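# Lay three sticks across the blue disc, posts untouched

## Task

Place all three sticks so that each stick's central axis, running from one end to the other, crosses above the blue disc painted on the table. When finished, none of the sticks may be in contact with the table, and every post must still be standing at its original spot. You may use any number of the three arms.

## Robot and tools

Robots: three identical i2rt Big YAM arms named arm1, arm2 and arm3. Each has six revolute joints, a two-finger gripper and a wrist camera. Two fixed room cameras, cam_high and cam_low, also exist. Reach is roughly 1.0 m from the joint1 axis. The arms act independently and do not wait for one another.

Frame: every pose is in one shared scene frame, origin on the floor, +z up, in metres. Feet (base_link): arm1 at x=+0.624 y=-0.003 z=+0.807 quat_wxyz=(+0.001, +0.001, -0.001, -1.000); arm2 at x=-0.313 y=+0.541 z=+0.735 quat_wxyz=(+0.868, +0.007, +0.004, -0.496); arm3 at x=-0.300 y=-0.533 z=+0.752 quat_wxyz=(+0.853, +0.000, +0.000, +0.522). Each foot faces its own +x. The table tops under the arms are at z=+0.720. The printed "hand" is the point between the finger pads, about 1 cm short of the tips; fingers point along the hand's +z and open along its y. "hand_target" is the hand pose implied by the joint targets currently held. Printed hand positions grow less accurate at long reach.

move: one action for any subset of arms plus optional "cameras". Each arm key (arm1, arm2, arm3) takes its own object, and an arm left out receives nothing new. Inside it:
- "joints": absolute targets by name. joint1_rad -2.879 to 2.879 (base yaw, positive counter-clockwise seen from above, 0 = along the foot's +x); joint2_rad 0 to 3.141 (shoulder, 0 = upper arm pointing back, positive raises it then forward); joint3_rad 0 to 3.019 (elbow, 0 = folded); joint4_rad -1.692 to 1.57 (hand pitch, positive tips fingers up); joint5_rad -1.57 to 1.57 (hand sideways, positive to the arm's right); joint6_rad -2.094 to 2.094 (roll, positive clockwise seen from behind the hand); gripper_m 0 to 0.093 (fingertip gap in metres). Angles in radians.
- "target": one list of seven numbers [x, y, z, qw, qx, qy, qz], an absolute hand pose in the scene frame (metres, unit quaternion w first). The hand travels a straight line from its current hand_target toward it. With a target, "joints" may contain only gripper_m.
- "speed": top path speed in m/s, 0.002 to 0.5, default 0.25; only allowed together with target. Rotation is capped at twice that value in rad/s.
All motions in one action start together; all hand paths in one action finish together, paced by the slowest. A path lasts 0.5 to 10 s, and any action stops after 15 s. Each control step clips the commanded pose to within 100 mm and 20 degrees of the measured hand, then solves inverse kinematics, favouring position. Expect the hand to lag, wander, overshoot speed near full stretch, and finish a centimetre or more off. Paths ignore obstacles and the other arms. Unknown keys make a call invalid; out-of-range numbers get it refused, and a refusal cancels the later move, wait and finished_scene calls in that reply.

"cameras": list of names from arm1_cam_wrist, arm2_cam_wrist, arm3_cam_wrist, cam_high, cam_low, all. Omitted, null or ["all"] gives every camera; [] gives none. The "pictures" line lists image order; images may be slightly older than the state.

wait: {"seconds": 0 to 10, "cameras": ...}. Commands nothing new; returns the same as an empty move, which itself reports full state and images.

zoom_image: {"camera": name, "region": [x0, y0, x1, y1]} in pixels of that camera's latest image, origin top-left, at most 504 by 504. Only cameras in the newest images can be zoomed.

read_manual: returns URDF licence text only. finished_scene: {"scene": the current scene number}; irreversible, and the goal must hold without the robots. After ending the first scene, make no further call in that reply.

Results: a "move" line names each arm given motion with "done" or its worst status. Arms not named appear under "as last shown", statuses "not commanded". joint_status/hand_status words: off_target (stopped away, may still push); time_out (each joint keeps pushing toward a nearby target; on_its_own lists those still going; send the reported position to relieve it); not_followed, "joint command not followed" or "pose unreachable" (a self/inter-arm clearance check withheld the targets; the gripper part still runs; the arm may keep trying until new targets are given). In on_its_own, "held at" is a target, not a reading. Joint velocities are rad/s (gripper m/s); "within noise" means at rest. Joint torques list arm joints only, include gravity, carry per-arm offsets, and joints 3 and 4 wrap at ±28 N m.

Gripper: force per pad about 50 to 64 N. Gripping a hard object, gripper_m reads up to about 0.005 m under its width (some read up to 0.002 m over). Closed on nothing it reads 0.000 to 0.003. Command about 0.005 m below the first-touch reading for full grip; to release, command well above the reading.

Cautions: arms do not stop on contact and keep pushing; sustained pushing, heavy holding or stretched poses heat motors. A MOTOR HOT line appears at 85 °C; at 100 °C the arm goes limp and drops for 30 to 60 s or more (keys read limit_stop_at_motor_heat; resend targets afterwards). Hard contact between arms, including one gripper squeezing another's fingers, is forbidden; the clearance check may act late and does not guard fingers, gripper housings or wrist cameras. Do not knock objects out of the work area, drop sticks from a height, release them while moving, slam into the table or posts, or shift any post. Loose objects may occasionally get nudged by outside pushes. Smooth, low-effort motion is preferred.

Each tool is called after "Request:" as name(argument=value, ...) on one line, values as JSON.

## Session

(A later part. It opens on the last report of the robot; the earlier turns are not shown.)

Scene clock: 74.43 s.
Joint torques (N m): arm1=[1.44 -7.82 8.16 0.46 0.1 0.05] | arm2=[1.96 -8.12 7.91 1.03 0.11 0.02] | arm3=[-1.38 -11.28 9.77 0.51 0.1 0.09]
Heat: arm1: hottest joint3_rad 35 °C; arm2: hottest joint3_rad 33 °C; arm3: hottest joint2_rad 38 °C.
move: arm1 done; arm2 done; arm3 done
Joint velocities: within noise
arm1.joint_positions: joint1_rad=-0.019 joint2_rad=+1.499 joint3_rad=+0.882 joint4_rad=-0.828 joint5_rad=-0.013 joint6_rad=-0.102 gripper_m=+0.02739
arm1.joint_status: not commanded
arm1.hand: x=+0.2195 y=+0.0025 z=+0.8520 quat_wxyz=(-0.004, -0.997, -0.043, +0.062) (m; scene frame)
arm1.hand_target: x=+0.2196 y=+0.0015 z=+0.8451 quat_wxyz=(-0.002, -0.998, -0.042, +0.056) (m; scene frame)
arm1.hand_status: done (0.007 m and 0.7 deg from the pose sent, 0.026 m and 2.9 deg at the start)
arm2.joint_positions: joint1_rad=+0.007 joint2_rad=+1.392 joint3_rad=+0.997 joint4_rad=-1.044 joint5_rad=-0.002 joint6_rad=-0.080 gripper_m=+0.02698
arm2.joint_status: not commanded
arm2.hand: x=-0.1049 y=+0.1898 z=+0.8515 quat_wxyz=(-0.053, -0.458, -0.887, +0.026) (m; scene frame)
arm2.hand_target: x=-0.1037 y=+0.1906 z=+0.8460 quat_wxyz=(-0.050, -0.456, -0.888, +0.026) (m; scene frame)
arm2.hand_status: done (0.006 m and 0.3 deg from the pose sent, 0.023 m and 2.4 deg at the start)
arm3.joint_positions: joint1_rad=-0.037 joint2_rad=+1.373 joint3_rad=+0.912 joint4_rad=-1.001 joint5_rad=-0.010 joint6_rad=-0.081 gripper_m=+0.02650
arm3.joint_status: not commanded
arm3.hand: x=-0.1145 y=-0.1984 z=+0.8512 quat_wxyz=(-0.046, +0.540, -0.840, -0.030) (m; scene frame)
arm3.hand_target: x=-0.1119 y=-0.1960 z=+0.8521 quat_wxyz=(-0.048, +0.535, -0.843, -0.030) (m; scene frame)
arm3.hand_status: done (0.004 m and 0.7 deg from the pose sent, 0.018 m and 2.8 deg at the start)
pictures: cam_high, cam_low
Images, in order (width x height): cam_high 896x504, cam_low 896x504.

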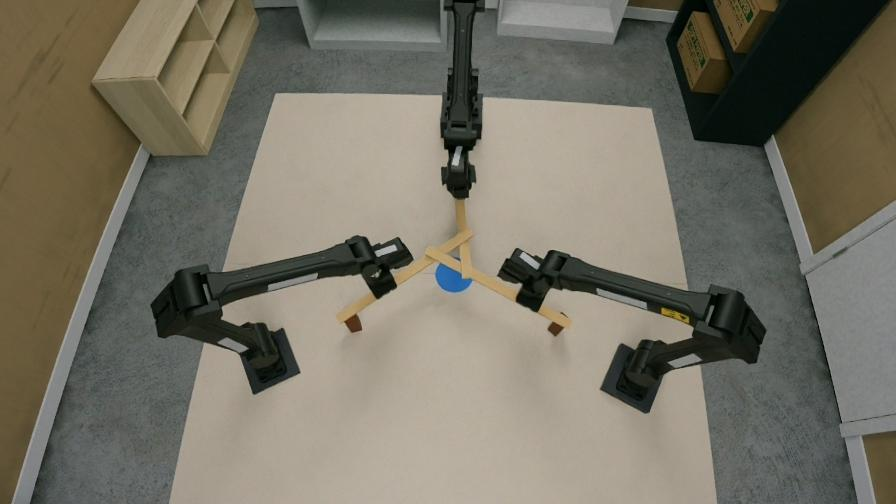

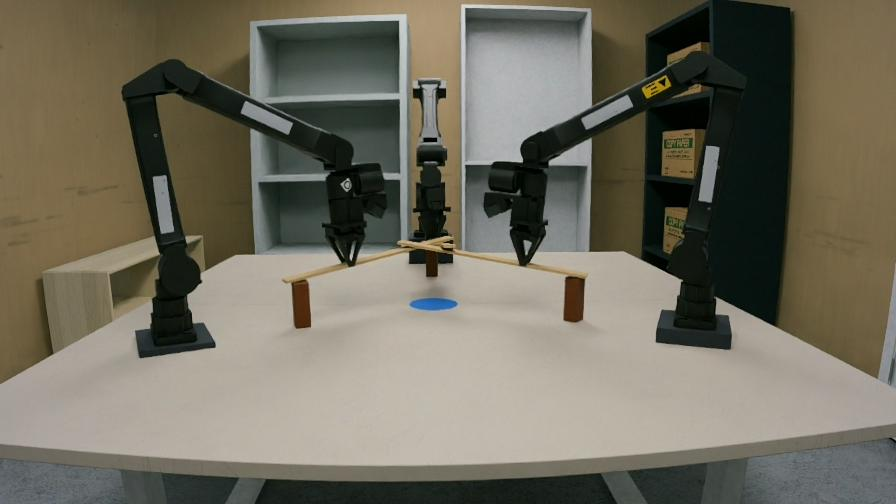

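Request:
move(arm1={"target":[0.2194,0.0015,0.835,-0.002,-0.9985,-0.0419,0.0436],"speed":0.03}, arm2={"target":[-0.1037,0.1906,0.837,0.0388,0.4567,0.8886,-0.0199],"speed":0.03}, arm3={"target":[-0.112,-0.196,0.842,0.0368,-0.5353,0.8435,0.0234],"speed":0.03})

Request:
zoom_image(camera="cam_high", region=[310, 130, 610, 350])

Request:
zoom_image(camera="cam_low", region=[260, 210, 440, 340])

Request:
zoom_image(camera="cam_low", region=[430, 210, 620, 340])

Request:
zoom_image(camera="cam_low", region=[380, 210, 480, 290])

Scene clock: 76.17 s.
Joint torques (N m): arm1=[1.61 -6.83 8.72 0.43 0.22 0.04] | arm2=[1.9 -6.83 8.1 0.9 0.11 0.03] | arm3=[-1.61 -9.41 9.92 0.55 0.11 0.09]
Heat: arm1: hottest joint3_rad 35 °C; arm2: hottest joint3_rad 33 °C; arm3: hottest joint2_rad 38 °C.
move: arm1 off_target; arm2 off_target; arm3 done
Joint velocities: within noise
arm1.joint_positions: joint1_rad=-0.018 joint2_rad=+1.504 joint3_rad=+0.882 joint4_rad=-0.827 joint5_rad=-0.012 joint6_rad=-0.102 gripper_m=+0.02739
arm1.joint_status: not commanded
arm1.hand: x=+0.2197 y=+0.0024 z=+0.8500 quat_wxyz=(-0.004, -0.997, -0.043, +0.060) (m; scene frame)
arm1.hand_target: x=+0.2200 y=+0.0015 z=+0.8354 quat_wxyz=(-0.002, -0.998, -0.042, +0.044) (m; scene frame)
arm1.hand_status: off_target (0.015 m and 1.9 deg from the pose sent, 0.017 m and 2.1 deg at the start)
arm2.joint_positions: joint1_rad=+0.007 joint2_rad=+1.400 joint3_rad=+0.997 joint4_rad=-1.044 joint5_rad=+0.000 joint6_rad=-0.080 gripper_m=+0.02698
arm2.joint_status: not commanded
arm2.hand: x=-0.1053 y=+0.1898 z=+0.8484 quat_wxyz=(-0.049, -0.458, -0.887, +0.025) (m; scene frame)
arm2.hand_target: x=-0.1039 y=+0.1908 z=+0.8372 quat_wxyz=(-0.039, -0.457, -0.889, +0.020) (m; scene frame)
arm2.hand_status: off_target (0.012 m and 1.3 deg from the pose sent, 0.015 m and 1.8 deg at the start)
arm3.joint_positions: joint1_rad=-0.037 joint2_rad=+1.384 joint3_rad=+0.912 joint4_rad=-1.001 joint5_rad=-0.008 joint6_rad=-0.081 gripper_m=+0.02650
arm3.joint_status: not commanded
arm3.hand: x=-0.1145 y=-0.1988 z=+0.8474 quat_wxyz=(-0.041, +0.540, -0.840, -0.027) (m; scene frame)
arm3.hand_target: x=-0.1120 y=-0.1961 z=+0.8421 quat_wxyz=(-0.037, +0.535, -0.843, -0.024) (m; scene frame)
arm3.hand_status: done (0.007 m and 0.9 deg from the pose sent, 0.010 m and 1.4 deg at the start)
pictures: arm1_cam_wrist, arm2_cam_wrist, arm3_cam_wrist, cam_high, cam_low
Images, in order (width x height): arm1_cam_wrist 672x504, arm2_cam_wrist 672x504, arm3_cam_wrist 672x504, cam_high 896x504, cam_low 896x504.

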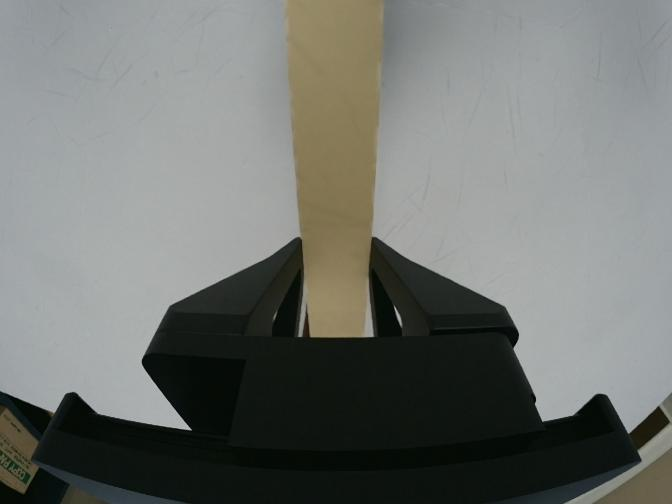

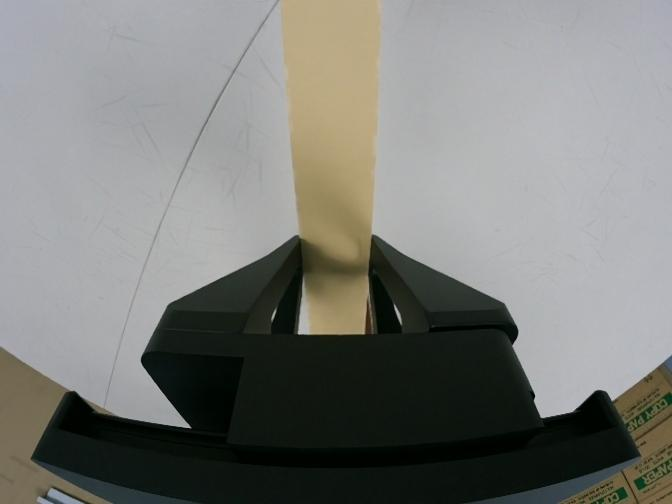

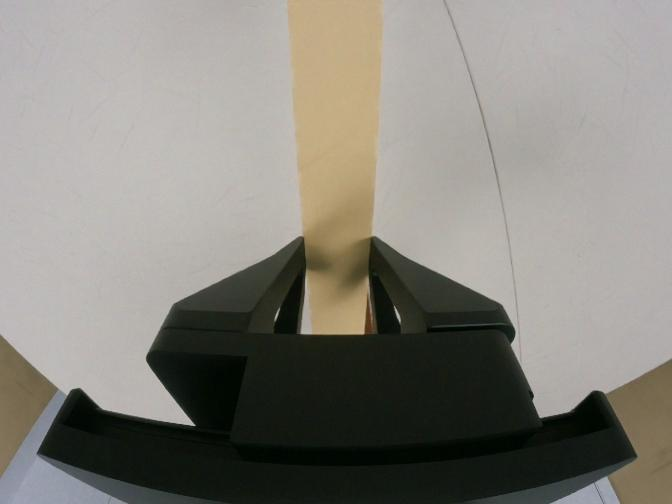

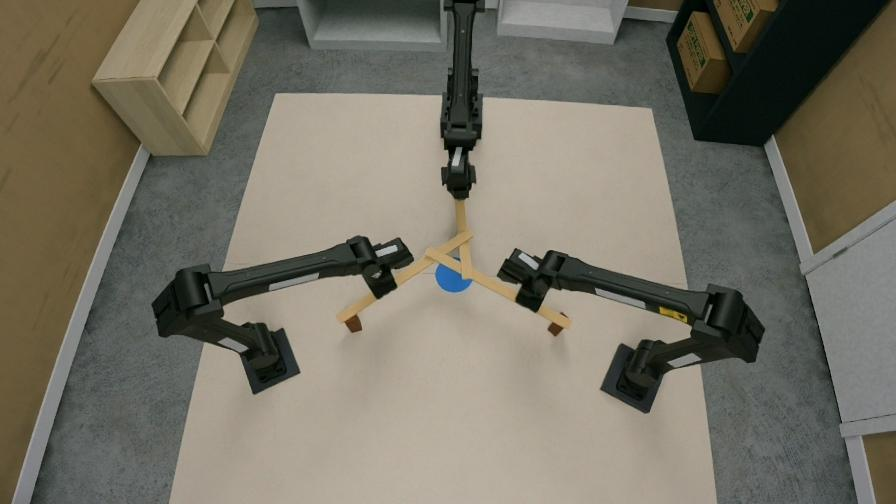

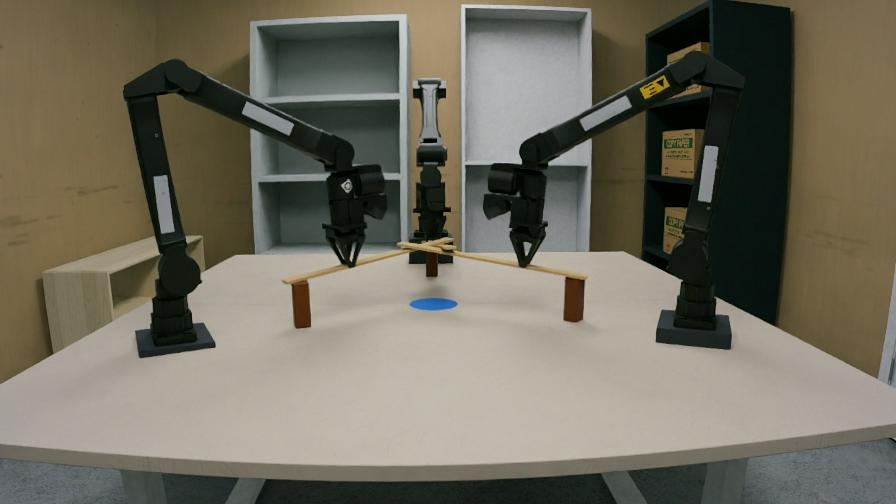

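Scaled by 1.680 from the camera's 896x504 image, which has a finer 1280x720 frame.

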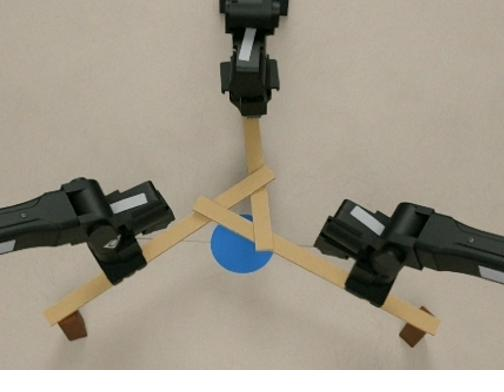

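Scaled by 2.800 from the camera's 896x504 image, which has a finer 1280x720 frame.

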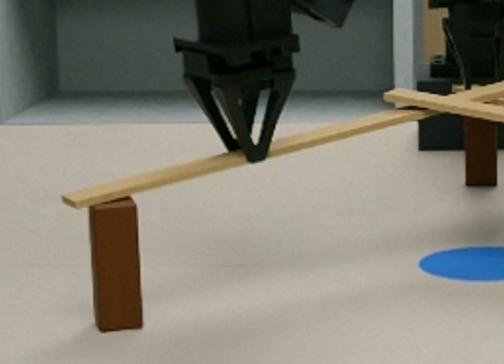

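Scaled by 2.653 from the camera's 896x504 image, which has a finer 1280x720 frame.

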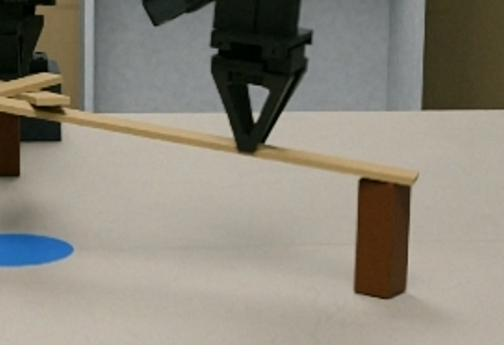

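Scaled by 5.040 from the camera's 896x504 image, which has a finer 1280x720 frame.

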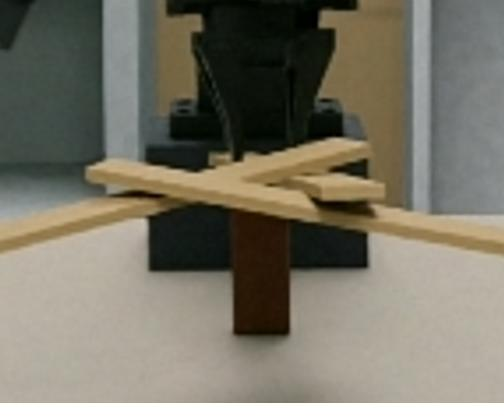

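Request:
move(arm1={"target":[0.2194,0.0015,0.832,-0.0008,-0.9989,-0.042,0.0175],"speed":0.03}, arm2={"target":[-0.1037,0.1906,0.834,0.0194,0.457,0.8892,-0.01],"speed":0.03}, arm3={"target":[-0.112,-0.196,0.838,0.0184,-0.5356,0.8441,0.0117],"speed":0.03}, cameras=["cam_high","cam_low"])

Request:
zoom_image(camera="cam_low", region=[380, 210, 480, 290])

Request:
zoom_image(camera="cam_low", region=[260, 210, 440, 340])

Request:
zoom_image(camera="cam_low", region=[430, 210, 620, 340])

Request:
zoom_image(camera="cam_high", region=[310, 130, 610, 350])

Scene clock: 78.73 s.
Joint torques (N m): arm1=[1.26 -5.95 9.48 -0.05 0.35 0.08] | arm2=[2.08 -5.25 9.62 -0.25 0.11 0.05] | arm3=[-1.32 -8.06 10.7 0.03 0.21 0.12]
Heat: arm1: hottest joint3_rad 35 °C; arm2: hottest joint3_rad 33 °C; arm3: hottest joint2_rad 38 °C.
move: arm1 off_target; arm2 off_target; arm3 done
Joint velocities: within noise
arm1.joint_positions: joint1_rad=-0.017 joint2_rad=+1.525 joint3_rad=+0.906 joint4_rad=-0.864 joint5_rad=-0.008 joint6_rad=-0.102 gripper_m=+0.02739
arm1.joint_status: not commanded
arm1.hand: x=+0.2194 y=+0.0025 z=+0.8492 quat_wxyz=(-0.003, -0.998, -0.044, +0.043) (m; scene frame)
arm1.hand_target: x=+0.2202 y=+0.0015 z=+0.8325 quat_wxyz=(-0.001, -0.999, -0.042, +0.018) (m; scene frame)
arm1.hand_status: off_target (0.017 m and 2.9 deg from the pose sent, 0.018 m and 4.8 deg at the start)
arm2.joint_positions: joint1_rad=+0.007 joint2_rad=+1.408 joint3_rad=+1.002 joint4_rad=-1.057 joint5_rad=+0.004 joint6_rad=-0.080 gripper_m=+0.02698
arm2.joint_status: not commanded
arm2.hand: x=-0.1066 y=+0.1907 z=+0.8465 quat_wxyz=(-0.041, -0.458, -0.888, +0.022) (m; scene frame)
arm2.hand_target: x=-0.1040 y=+0.1909 z=+0.8342 quat_wxyz=(-0.020, -0.457, -0.889, +0.010) (m; scene frame)
arm2.hand_status: off_target (0.013 m and 2.9 deg from the pose sent, 0.014 m and 3.8 deg at the start)
arm3.joint_positions: joint1_rad=-0.037 joint2_rad=+1.398 joint3_rad=+0.924 joint4_rad=-1.023 joint5_rad=-0.007 joint6_rad=-0.081 gripper_m=+0.02650
arm3.joint_status: not commanded
arm3.hand: x=-0.1146 y=-0.1994 z=+0.8462 quat_wxyz=(-0.031, +0.540, -0.841, -0.021) (m; scene frame)
arm3.hand_target: x=-0.1121 y=-0.1963 z=+0.8380 quat_wxyz=(-0.019, +0.536, -0.844, -0.012) (m; scene frame)
arm3.hand_status: done (0.009 m and 1.9 deg from the pose sent, 0.010 m and 3.2 deg at the start)
pictures: cam_high, cam_low
Images, in order (width x height): cam_high 896x504, cam_low 896x504.

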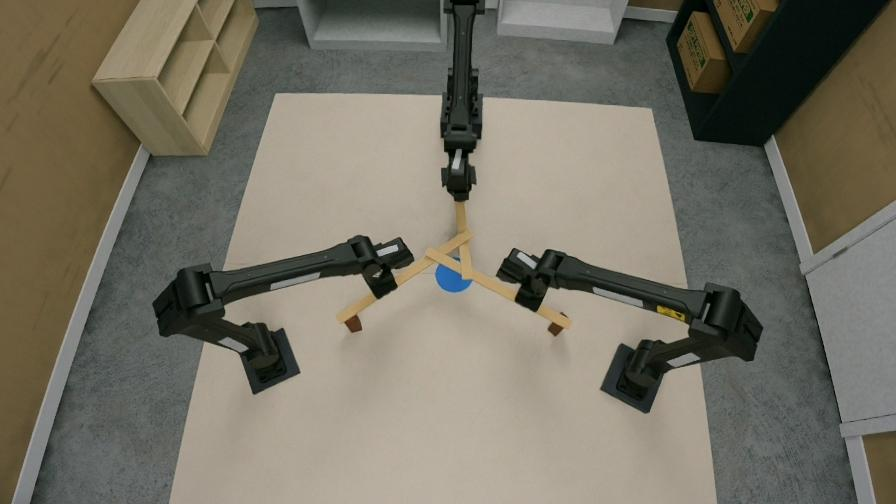

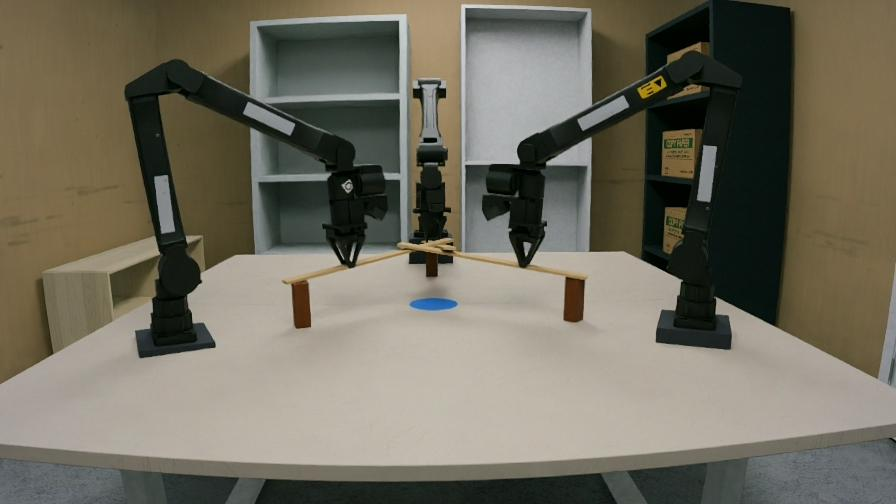

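Scaled by 5.040 from the camera's 896x504 image, which has a finer 1280x720 frame.

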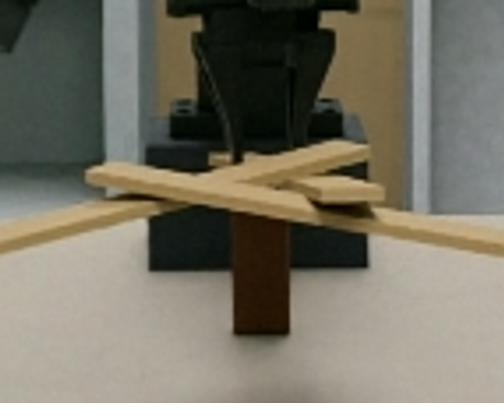

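Scaled by 2.800 from the camera's 896x504 image, which has a finer 1280x720 frame.

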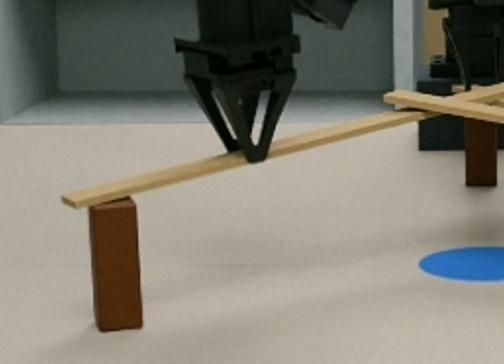

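Scaled by 2.653 from the camera's 896x504 image, which has a finer 1280x720 frame.

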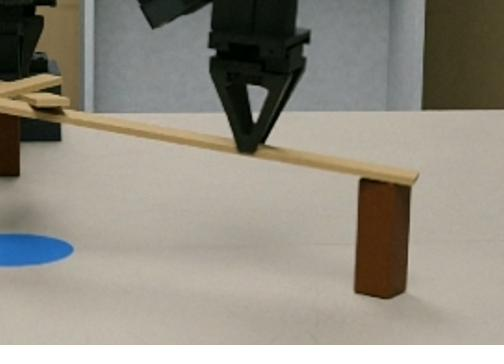

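Scaled by 1.680 from the camera's 896x504 image, which has a finer 1280x720 frame.

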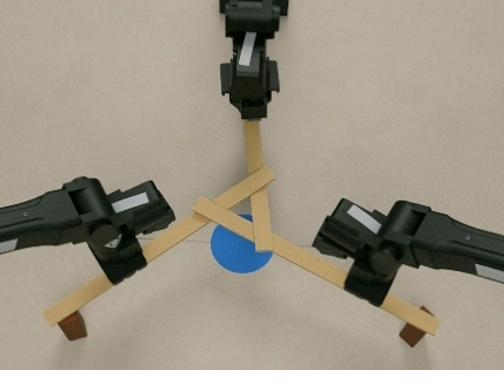

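Request:
move(arm1={"target":[0.2194,0.0015,0.834,0.0007,-0.999,-0.0419,-0.0174],"speed":0.03}, arm2={"target":[-0.1045,0.1915,0.834,0,0.4571,0.8894,0],"speed":0.03}, arm3={"target":[-0.112,-0.197,0.838,0.0,-0.5358,0.8443,0.0],"speed":0.03}, cameras=["cam_high","cam_low"])

Request:
zoom_image(camera="cam_low", region=[380, 210, 480, 290])

Request:
zoom_image(camera="cam_high", region=[310, 130, 610, 350])

Scene clock: 81.20 s.
Joint torques (N m): arm1=[0.62 -6.18 9.44 -0.4 0.3 0.13] | arm2=[2.14 -5.48 9.69 -0.42 0.11 0.06] | arm3=[-1.32 -8.29 10.61 -0.08 0.29 0.1]
Heat: arm1: hottest joint3_rad 35 °C; arm2: hottest joint3_rad 33 °C; arm3: hottest joint2_rad 38 °C.
move: arm1 off_target; arm2 off_target; arm3 off_target
Joint velocities: within noise
arm1.joint_positions: joint1_rad=-0.014 joint2_rad=+1.566 joint3_rad=+0.957 joint4_rad=-0.945 joint5_rad=-0.002 joint6_rad=-0.101 gripper_m=+0.02739
arm1.joint_status: not commanded
arm1.hand: x=+0.2190 y=+0.0024 z=+0.8493 quat_wxyz=(-0.002, -0.999, -0.045, +0.008) (m; scene frame)
arm1.hand_target: x=+0.2199 y=+0.0015 z=+0.8344 quat_wxyz=(+0.001, -0.999, -0.042, -0.017) (m; scene frame)
arm1.hand_status: off_target (0.015 m and 2.9 deg from the pose sent, 0.015 m and 6.9 deg at the start)
arm2.joint_positions: joint1_rad=+0.007 joint2_rad=+1.431 joint3_rad=+1.027 joint4_rad=-1.102 joint5_rad=+0.007 joint6_rad=-0.080 gripper_m=+0.02698
arm2.joint_status: not commanded
arm2.hand: x=-0.1076 y=+0.1914 z=+0.8464 quat_wxyz=(-0.022, -0.458, -0.888, +0.013) (m; scene frame)
arm2.hand_target: x=-0.1048 y=+0.1919 z=+0.8341 quat_wxyz=(+0.000, -0.457, -0.889, +0.000) (m; scene frame)
arm2.hand_status: off_target (0.013 m and 2.9 deg from the pose sent, 0.013 m and 5.3 deg at the start)
arm3.joint_positions: joint1_rad=-0.037 joint2_rad=+1.423 joint3_rad=+0.952 joint4_rad=-1.066 joint5_rad=-0.006 joint6_rad=-0.081 gripper_m=+0.02650
arm3.joint_status: not commanded
arm3.hand: x=-0.1143 y=-0.1995 z=+0.8463 quat_wxyz=(-0.014, +0.540, -0.841, -0.011) (m; scene frame)
arm3.hand_target: x=-0.1121 y=-0.1973 z=+0.8380 quat_wxyz=(+0.000, +0.536, -0.844, +0.000) (m; scene frame)
arm3.hand_status: off_target (0.009 m and 2.1 deg from the pose sent, 0.009 m and 4.4 deg at the start)
pictures: cam_high, cam_low
Images, in order (width x height): cam_high 896x504, cam_low 896x504.

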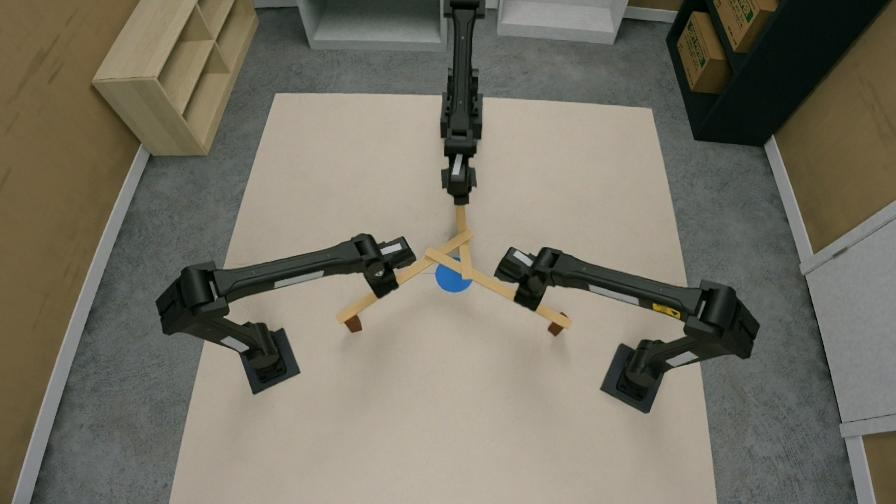

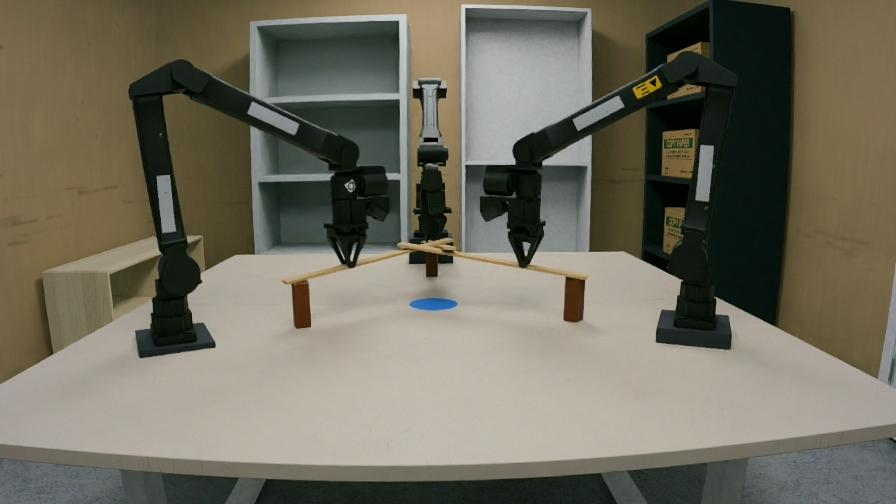

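Scaled by 5.040 from the camera's 896x504 image, which has a finer 1280x720 frame.

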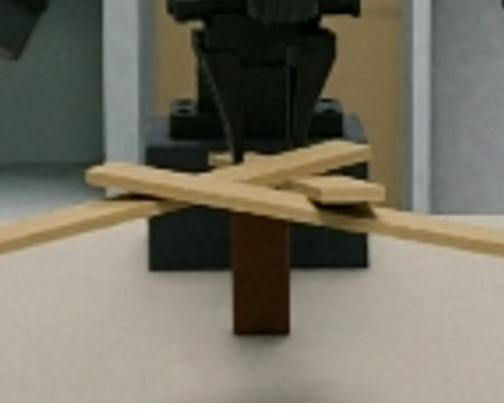

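Scaled by 1.680 from the camera's 896x504 image, which has a finer 1280x720 frame.

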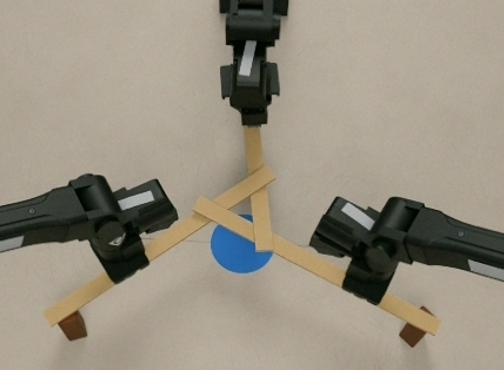

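Request:
move(arm1={"joints":{"gripper_m":0.036}}, arm2={"joints":{"gripper_m":0.036}}, arm3={"joints":{"gripper_m":0.036}}, cameras=["cam_high","cam_low"])

Request:
zoom_image(camera="cam_low", region=[380, 210, 480, 290])

Request:
zoom_image(camera="cam_high", region=[310, 130, 610, 350])

Scene clock: 82.47 s.
Joint torques (N m): arm1=[1.14 -10.46 9.21 -0.54 0.1 0.06] | arm2=[2.2 -9.47 9.43 -0.06 0.1 0.06] | arm3=[-0.97 -11.99 10.4 -0.03 0.1 0.1]
Heat: arm1: hottest joint3_rad 35 °C; arm2: hottest joint3_rad 33 °C; arm3: hottest joint2_rad 38 °C.
move: arm1 done; arm2 done; arm3 done
Joint velocities: within noise
arm1.joint_positions: joint1_rad=-0.014 joint2_rad=+1.611 joint3_rad=+0.957 joint4_rad=-0.947 joint5_rad=+0.003 joint6_rad=-0.099 gripper_m=+0.03589
arm1.joint_status: all done
arm1.hand: x=+0.2236 y=+0.0032 z=+0.8321 quat_wxyz=(+0.000, -0.999, -0.044, -0.016) (m; scene frame)
arm1.hand_target: x=+0.2200 y=+0.0015 z=+0.8344 quat_wxyz=(+0.001, -0.999, -0.042, -0.017) (m; scene frame)
arm1.hand_status: not commanded
arm2.joint_positions: joint1_rad=+0.007 joint2_rad=+1.477 joint3_rad=+1.027 joint4_rad=-1.113 joint5_rad=+0.008 joint6_rad=-0.080 gripper_m=+0.03590
arm2.joint_status: all done
arm2.hand: x=-0.1097 y=+0.1949 z=+0.8288 quat_wxyz=(+0.002, -0.458, -0.889, -0.002) (m; scene frame)
arm2.hand_target: x=-0.1049 y=+0.1919 z=+0.8341 quat_wxyz=(+0.000, -0.457, -0.889, +0.000) (m; scene frame)
arm2.hand_status: not commanded
arm3.joint_positions: joint1_rad=-0.037 joint2_rad=+1.458 joint3_rad=+0.952 joint4_rad=-1.071 joint5_rad=-0.002 joint6_rad=-0.081 gripper_m=+0.03593
arm3.joint_status: all done
arm3.hand: x=-0.1149 y=-0.2020 z=+0.8341 quat_wxyz=(+0.002, +0.540, -0.841, +0.000) (m; scene frame)
arm3.hand_target: x=-0.1121 y=-0.1973 z=+0.8381 quat_wxyz=(+0.000, +0.536, -0.844, +0.000) (m; scene frame)
arm3.hand_status: not commanded
pictures: cam_high, cam_low
Images, in order (width x height): cam_high 896x504, cam_low 896x504.

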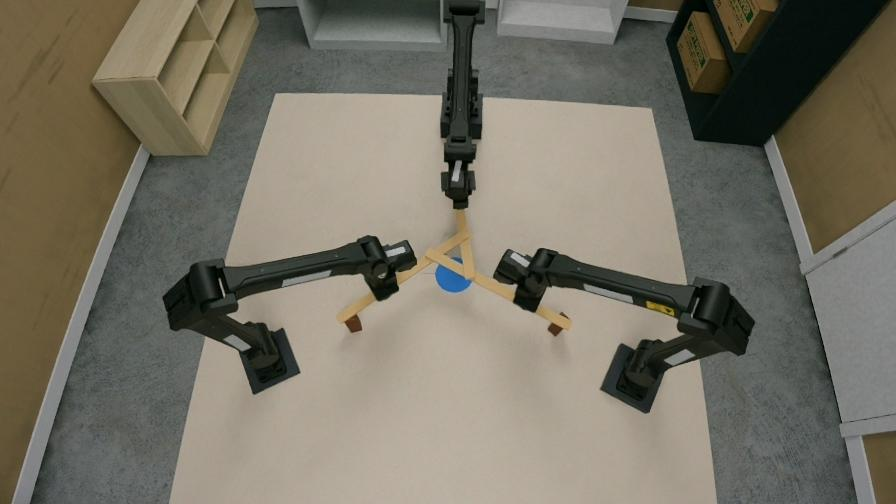

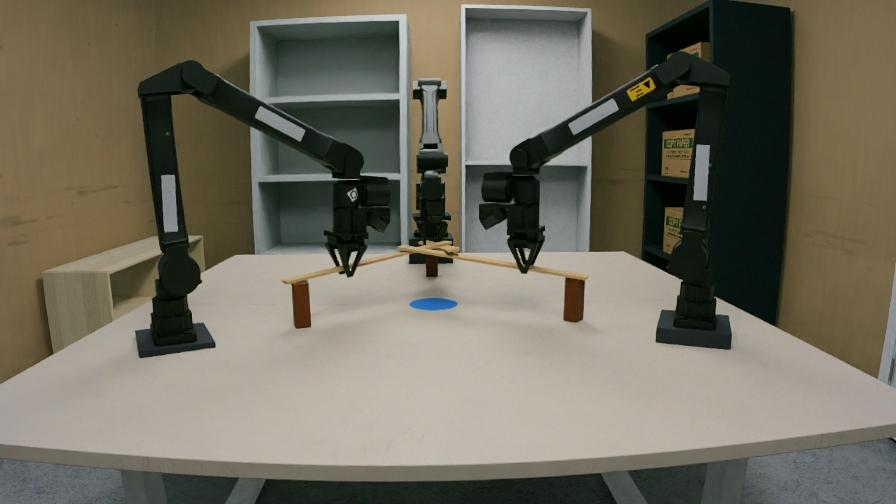

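Scaled by 5.040 from the camera's 896x504 image, which has a finer 1280x720 frame.

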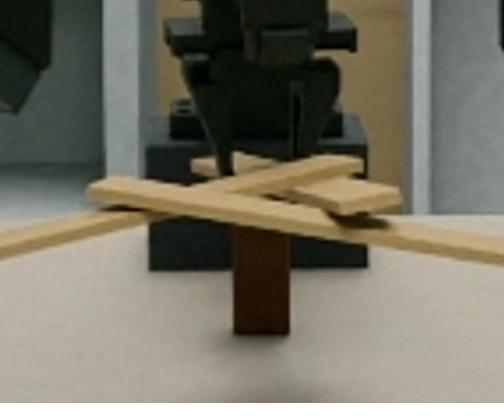

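Scaled by 1.680 from the camera's 896x504 image, which has a finer 1280x720 frame.

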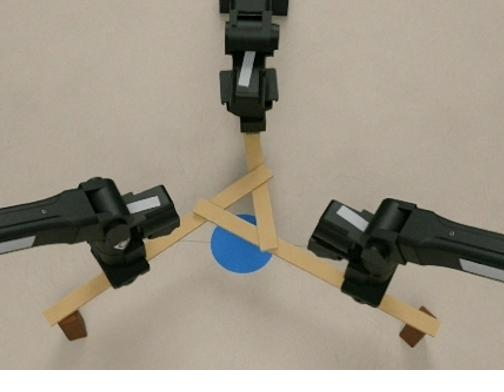

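Request:
move(arm1={"joints":{"gripper_m":0.07}}, arm2={"joints":{"gripper_m":0.07}}, arm3={"joints":{"gripper_m":0.07}})

Request:
zoom_image(camera="cam_high", region=[400, 190, 510, 300])

Request:
zoom_image(camera="cam_low", region=[260, 210, 620, 340])

Scene clock: 83.70 s.
Joint torques (N m): arm1=[0.56 -10.7 9.22 -0.39 0.04 0.05] | arm2=[2.14 -9.47 9.39 -0.05 0.09 0.06] | arm3=[-1.2 -11.87 10.36 -0.03 0.1 0.11]
Heat: arm1: hottest joint3_rad 35 °C; arm2: hottest joint3_rad 33 °C; arm3: hottest joint2_rad 38 °C.
move: arm1 done; arm2 done; arm3 done
Joint velocities: within noise
arm1.joint_positions: joint1_rad=-0.014 joint2_rad=+1.611 joint3_rad=+0.957 joint4_rad=-0.947 joint5_rad=+0.004 joint6_rad=-0.098 gripper_m=+0.06987
arm1.joint_status: all done
arm1.hand: x=+0.2236 y=+0.0033 z=+0.8321 quat_wxyz=(+0.000, -0.999, -0.043, -0.016) (m; scene frame)
arm1.hand_target: x=+0.2200 y=+0.0015 z=+0.8344 quat_wxyz=(+0.001, -0.999, -0.042, -0.017) (m; scene frame)
arm1.hand_status: not commanded
arm2.joint_positions: joint1_rad=+0.007 joint2_rad=+1.477 joint3_rad=+1.027 joint4_rad=-1.113 joint5_rad=+0.008 joint6_rad=-0.080 gripper_m=+0.06988
arm2.joint_status: all done
arm2.hand: x=-0.1097 y=+0.1949 z=+0.8288 quat_wxyz=(+0.002, -0.458, -0.889, -0.002) (m; scene frame)
arm2.hand_target: x=-0.1048 y=+0.1919 z=+0.8341 quat_wxyz=(+0.000, -0.457, -0.889, +0.000) (m; scene frame)
arm2.hand_status: not commanded
arm3.joint_positions: joint1_rad=-0.037 joint2_rad=+1.458 joint3_rad=+0.952 joint4_rad=-1.071 joint5_rad=-0.002 joint6_rad=-0.080 gripper_m=+0.06990
arm3.joint_status: all done
arm3.hand: x=-0.1149 y=-0.2020 z=+0.8341 quat_wxyz=(+0.002, +0.540, -0.842, +0.000) (m; scene frame)
arm3.hand_target: x=-0.1121 y=-0.1973 z=+0.8381 quat_wxyz=(+0.000, +0.536, -0.844, +0.000) (m; scene frame)
arm3.hand_status: not commanded
pictures: arm1_cam_wrist, arm2_cam_wrist, arm3_cam_wrist, cam_high, cam_low
Images, in order (width x height): arm1_cam_wrist 672x504, arm2_cam_wrist 672x504, arm3_cam_wrist 672x504, cam_high 896x504, cam_low 896x504.

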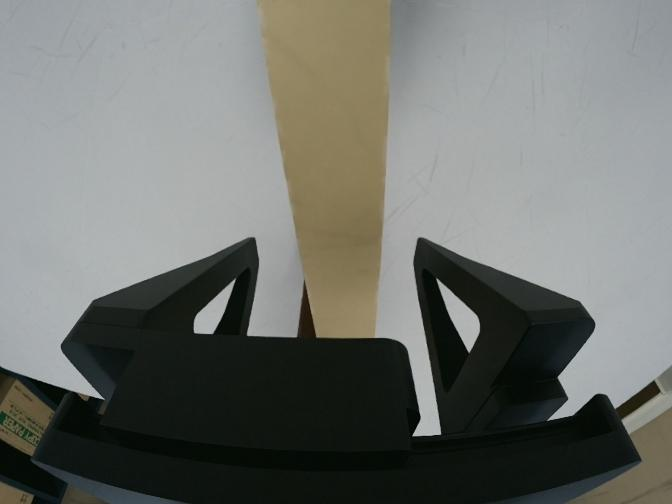

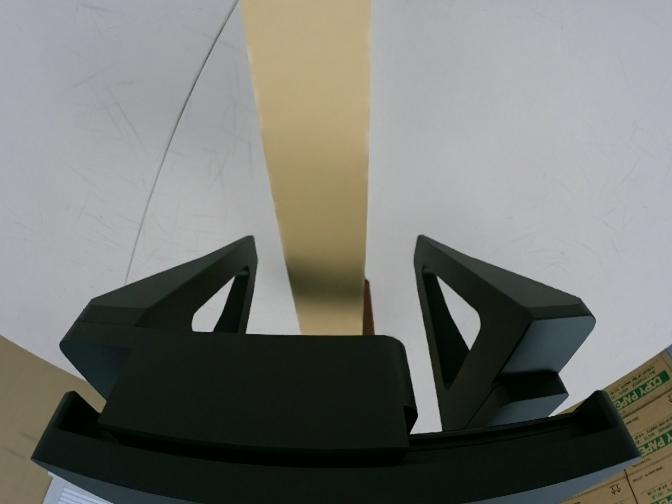

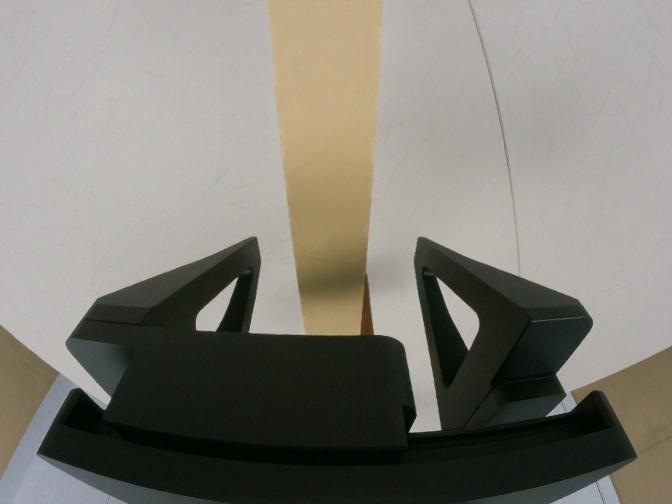

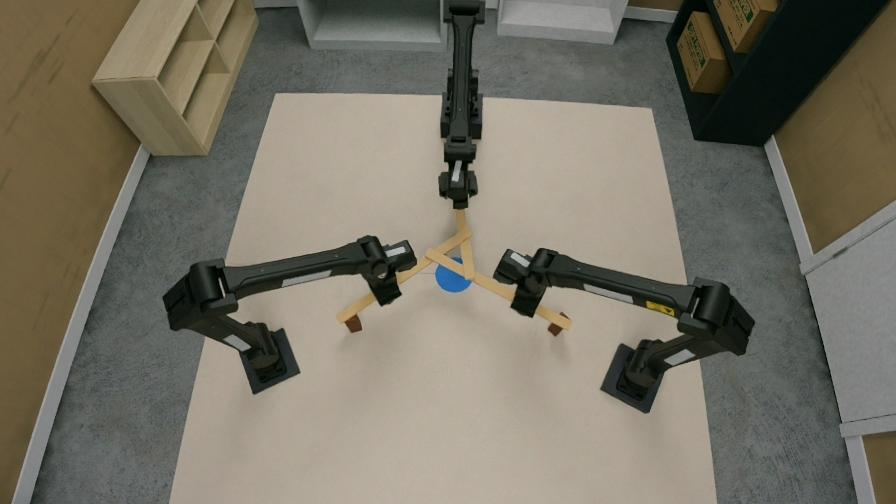

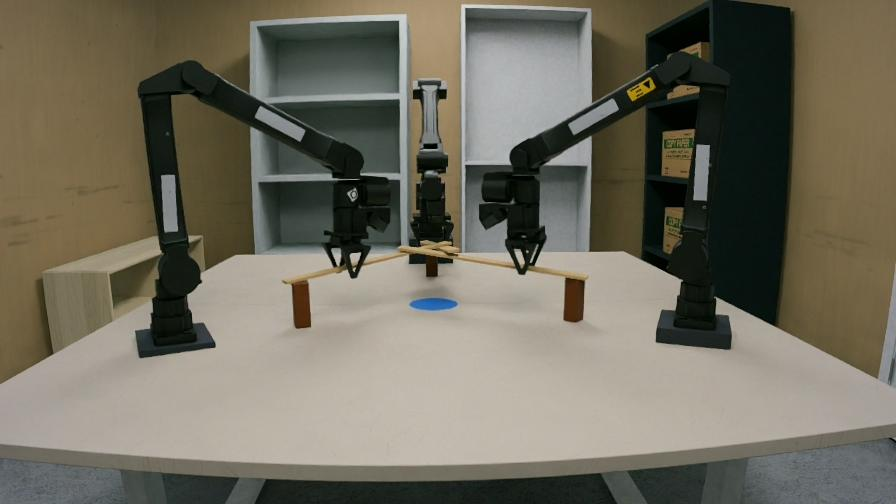

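Scaled by 4.582 from the camera's 896x504 image, which has a finer 1280x720 frame.

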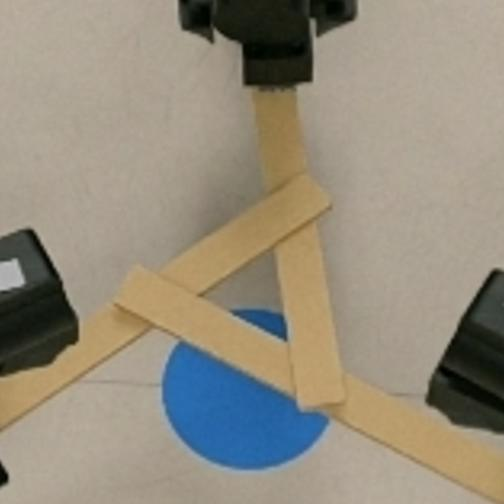

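Scaled by 1.400 from the camera's 896x504 image, which has a finer 1280x720 frame.

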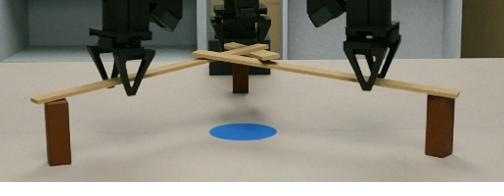

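Request:
move(arm1={"target":[0.222,0.002,0.98,0,-0.999,-0.042,0],"speed":0.08,"joints":{"gripper_m":0.085}}, arm2={"target":[-0.109,0.196,0.98,0,0.4571,0.8894,0],"speed":0.08,"joints":{"gripper_m":0.085}}, arm3={"target":[-0.114,-0.201,0.98,0.0,-0.5358,0.8443,0.0],"speed":0.08,"joints":{"gripper_m":0.085}})

Request:
zoom_image(camera="cam_high", region=[310, 130, 610, 350])

Request:
zoom_image(camera="cam_low", region=[260, 210, 620, 340])

Scene clock: 86.73 s.
Joint torques (N m): arm1=[1.38 -10.52 13.64 -0.4 -0.11 0.03] | arm2=[2.08 -10.46 13.78 -0.18 0.07 0.05] | arm3=[-1.2 -13.27 13.94 -0.14 0.08 0.1]
Heat: arm1: hottest joint3_rad 35 °C; arm2: hottest joint3_rad 33 °C; arm3: hottest joint2_rad 38 °C.
move: arm1 off_target; arm2 off_target; arm3 off_target
Joint velocities: within noise
arm1.joint_positions: joint1_rad=-0.014 joint2_rad=+1.421 joint3_rad=+1.118 joint4_rad=-1.310 joint5_rad=+0.004 joint6_rad=-0.098 gripper_m=+0.08487
arm1.joint_status: all done
arm1.hand: x=+0.2378 y=+0.0034 z=+0.9592 quat_wxyz=(-0.001, -0.999, -0.043, -0.023) (m; scene frame)
arm1.hand_target: x=+0.2230 y=+0.0020 z=+0.9800 quat_wxyz=(+0.000, -0.999, -0.042, +0.000) (m; scene frame)
arm1.hand_status: off_target (0.026 m and 2.6 deg from the pose sent, 0.148 m and 1.8 deg at the start)
arm2.joint_positions: joint1_rad=+0.007 joint2_rad=+1.381 joint3_rad=+1.256 joint4_rad=-1.504 joint5_rad=+0.008 joint6_rad=-0.080 gripper_m=+0.08487
arm2.joint_status: all done
arm2.hand: x=-0.1191 y=+0.2087 z=+0.9492 quat_wxyz=(+0.030, -0.458, -0.888, -0.020) (m; scene frame)
arm2.hand_target: x=-0.1099 y=+0.1974 z=+0.9798 quat_wxyz=(+0.000, -0.457, -0.889, +0.000) (m; scene frame)
arm2.hand_status: off_target (0.035 m and 4.1 deg from the pose sent, 0.151 m and 0.4 deg at the start)
arm3.joint_positions: joint1_rad=-0.037 joint2_rad=+1.352 joint3_rad=+1.187 joint4_rad=-1.461 joint5_rad=-0.002 joint6_rad=-0.080 gripper_m=+0.08491
arm3.joint_status: all done
arm3.hand: x=-0.1200 y=-0.2112 z=+0.9570 quat_wxyz=(+0.025, +0.540, -0.841, +0.012) (m; scene frame)
arm3.hand_target: x=-0.1144 y=-0.2019 z=+0.9799 quat_wxyz=(+0.000, +0.536, -0.844, +0.000) (m; scene frame)
arm3.hand_status: off_target (0.026 m and 3.2 deg from the pose sent, 0.146 m and 0.7 deg at the start)
pictures: arm1_cam_wrist, arm2_cam_wrist, arm3_cam_wrist, cam_high, cam_low
Images, in order (width x height): arm1_cam_wrist 672x504, arm2_cam_wrist 672x504, arm3_cam_wrist 672x504, cam_high 896x504, cam_low 896x504.

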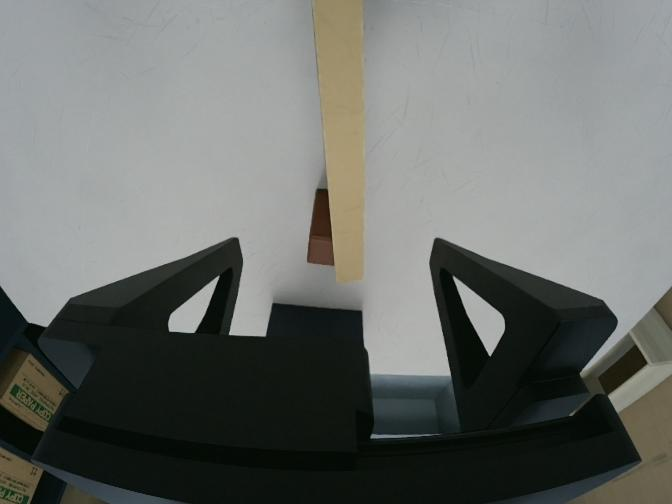

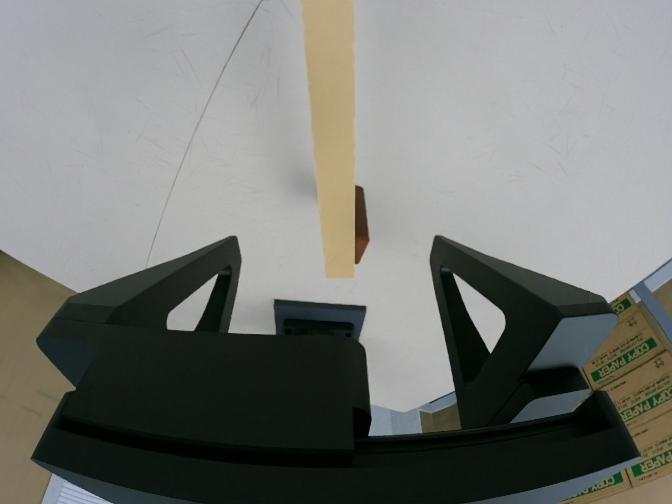

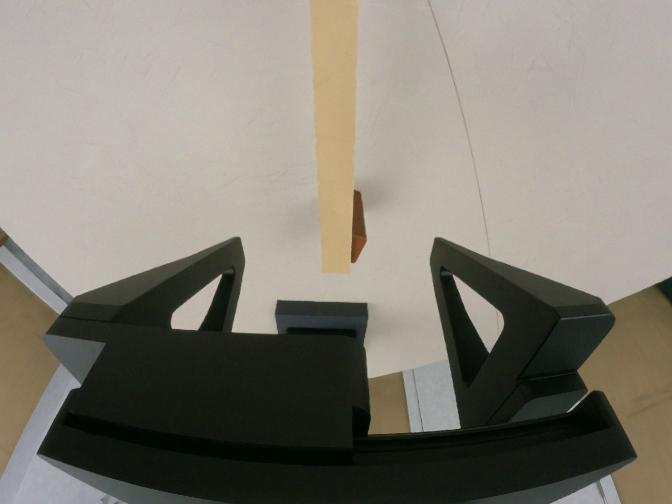

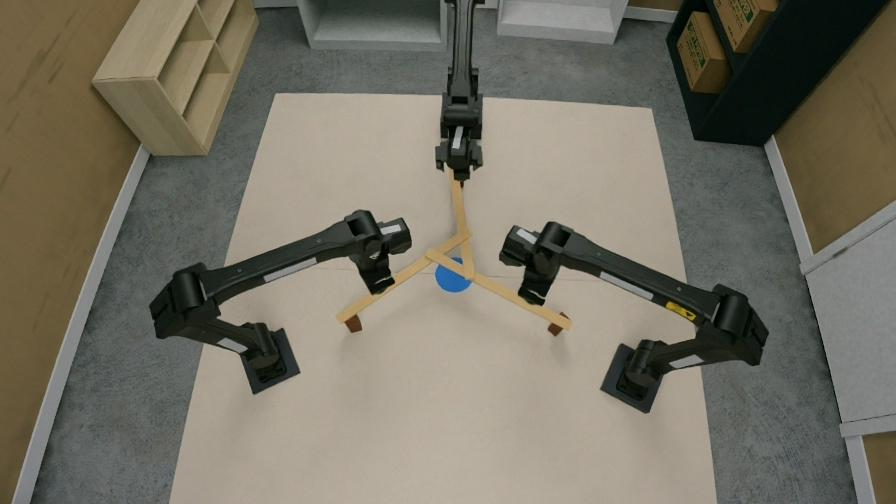

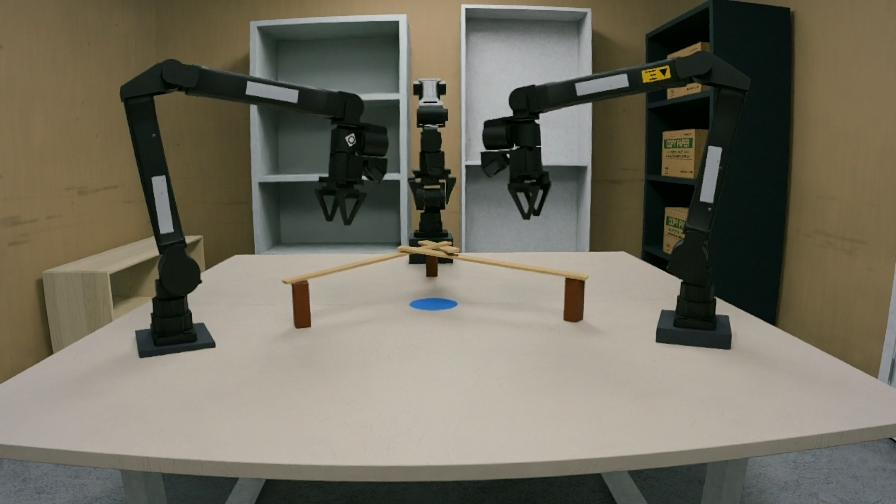

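Scaled by 1.680 from the camera's 896x504 image, which has a finer 1280x720 frame.

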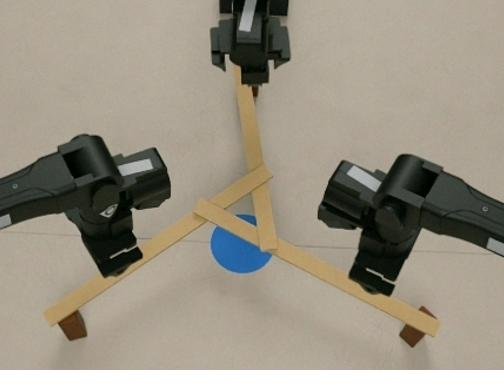

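Scaled by 1.400 from the camera's 896x504 image, which has a finer 1280x720 frame.

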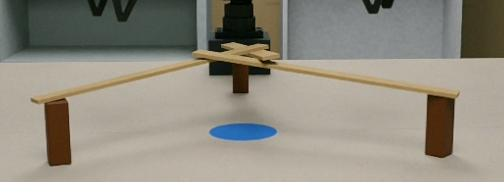

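Request:
finished_scene(scene=1)

The scene is finished: the task was done.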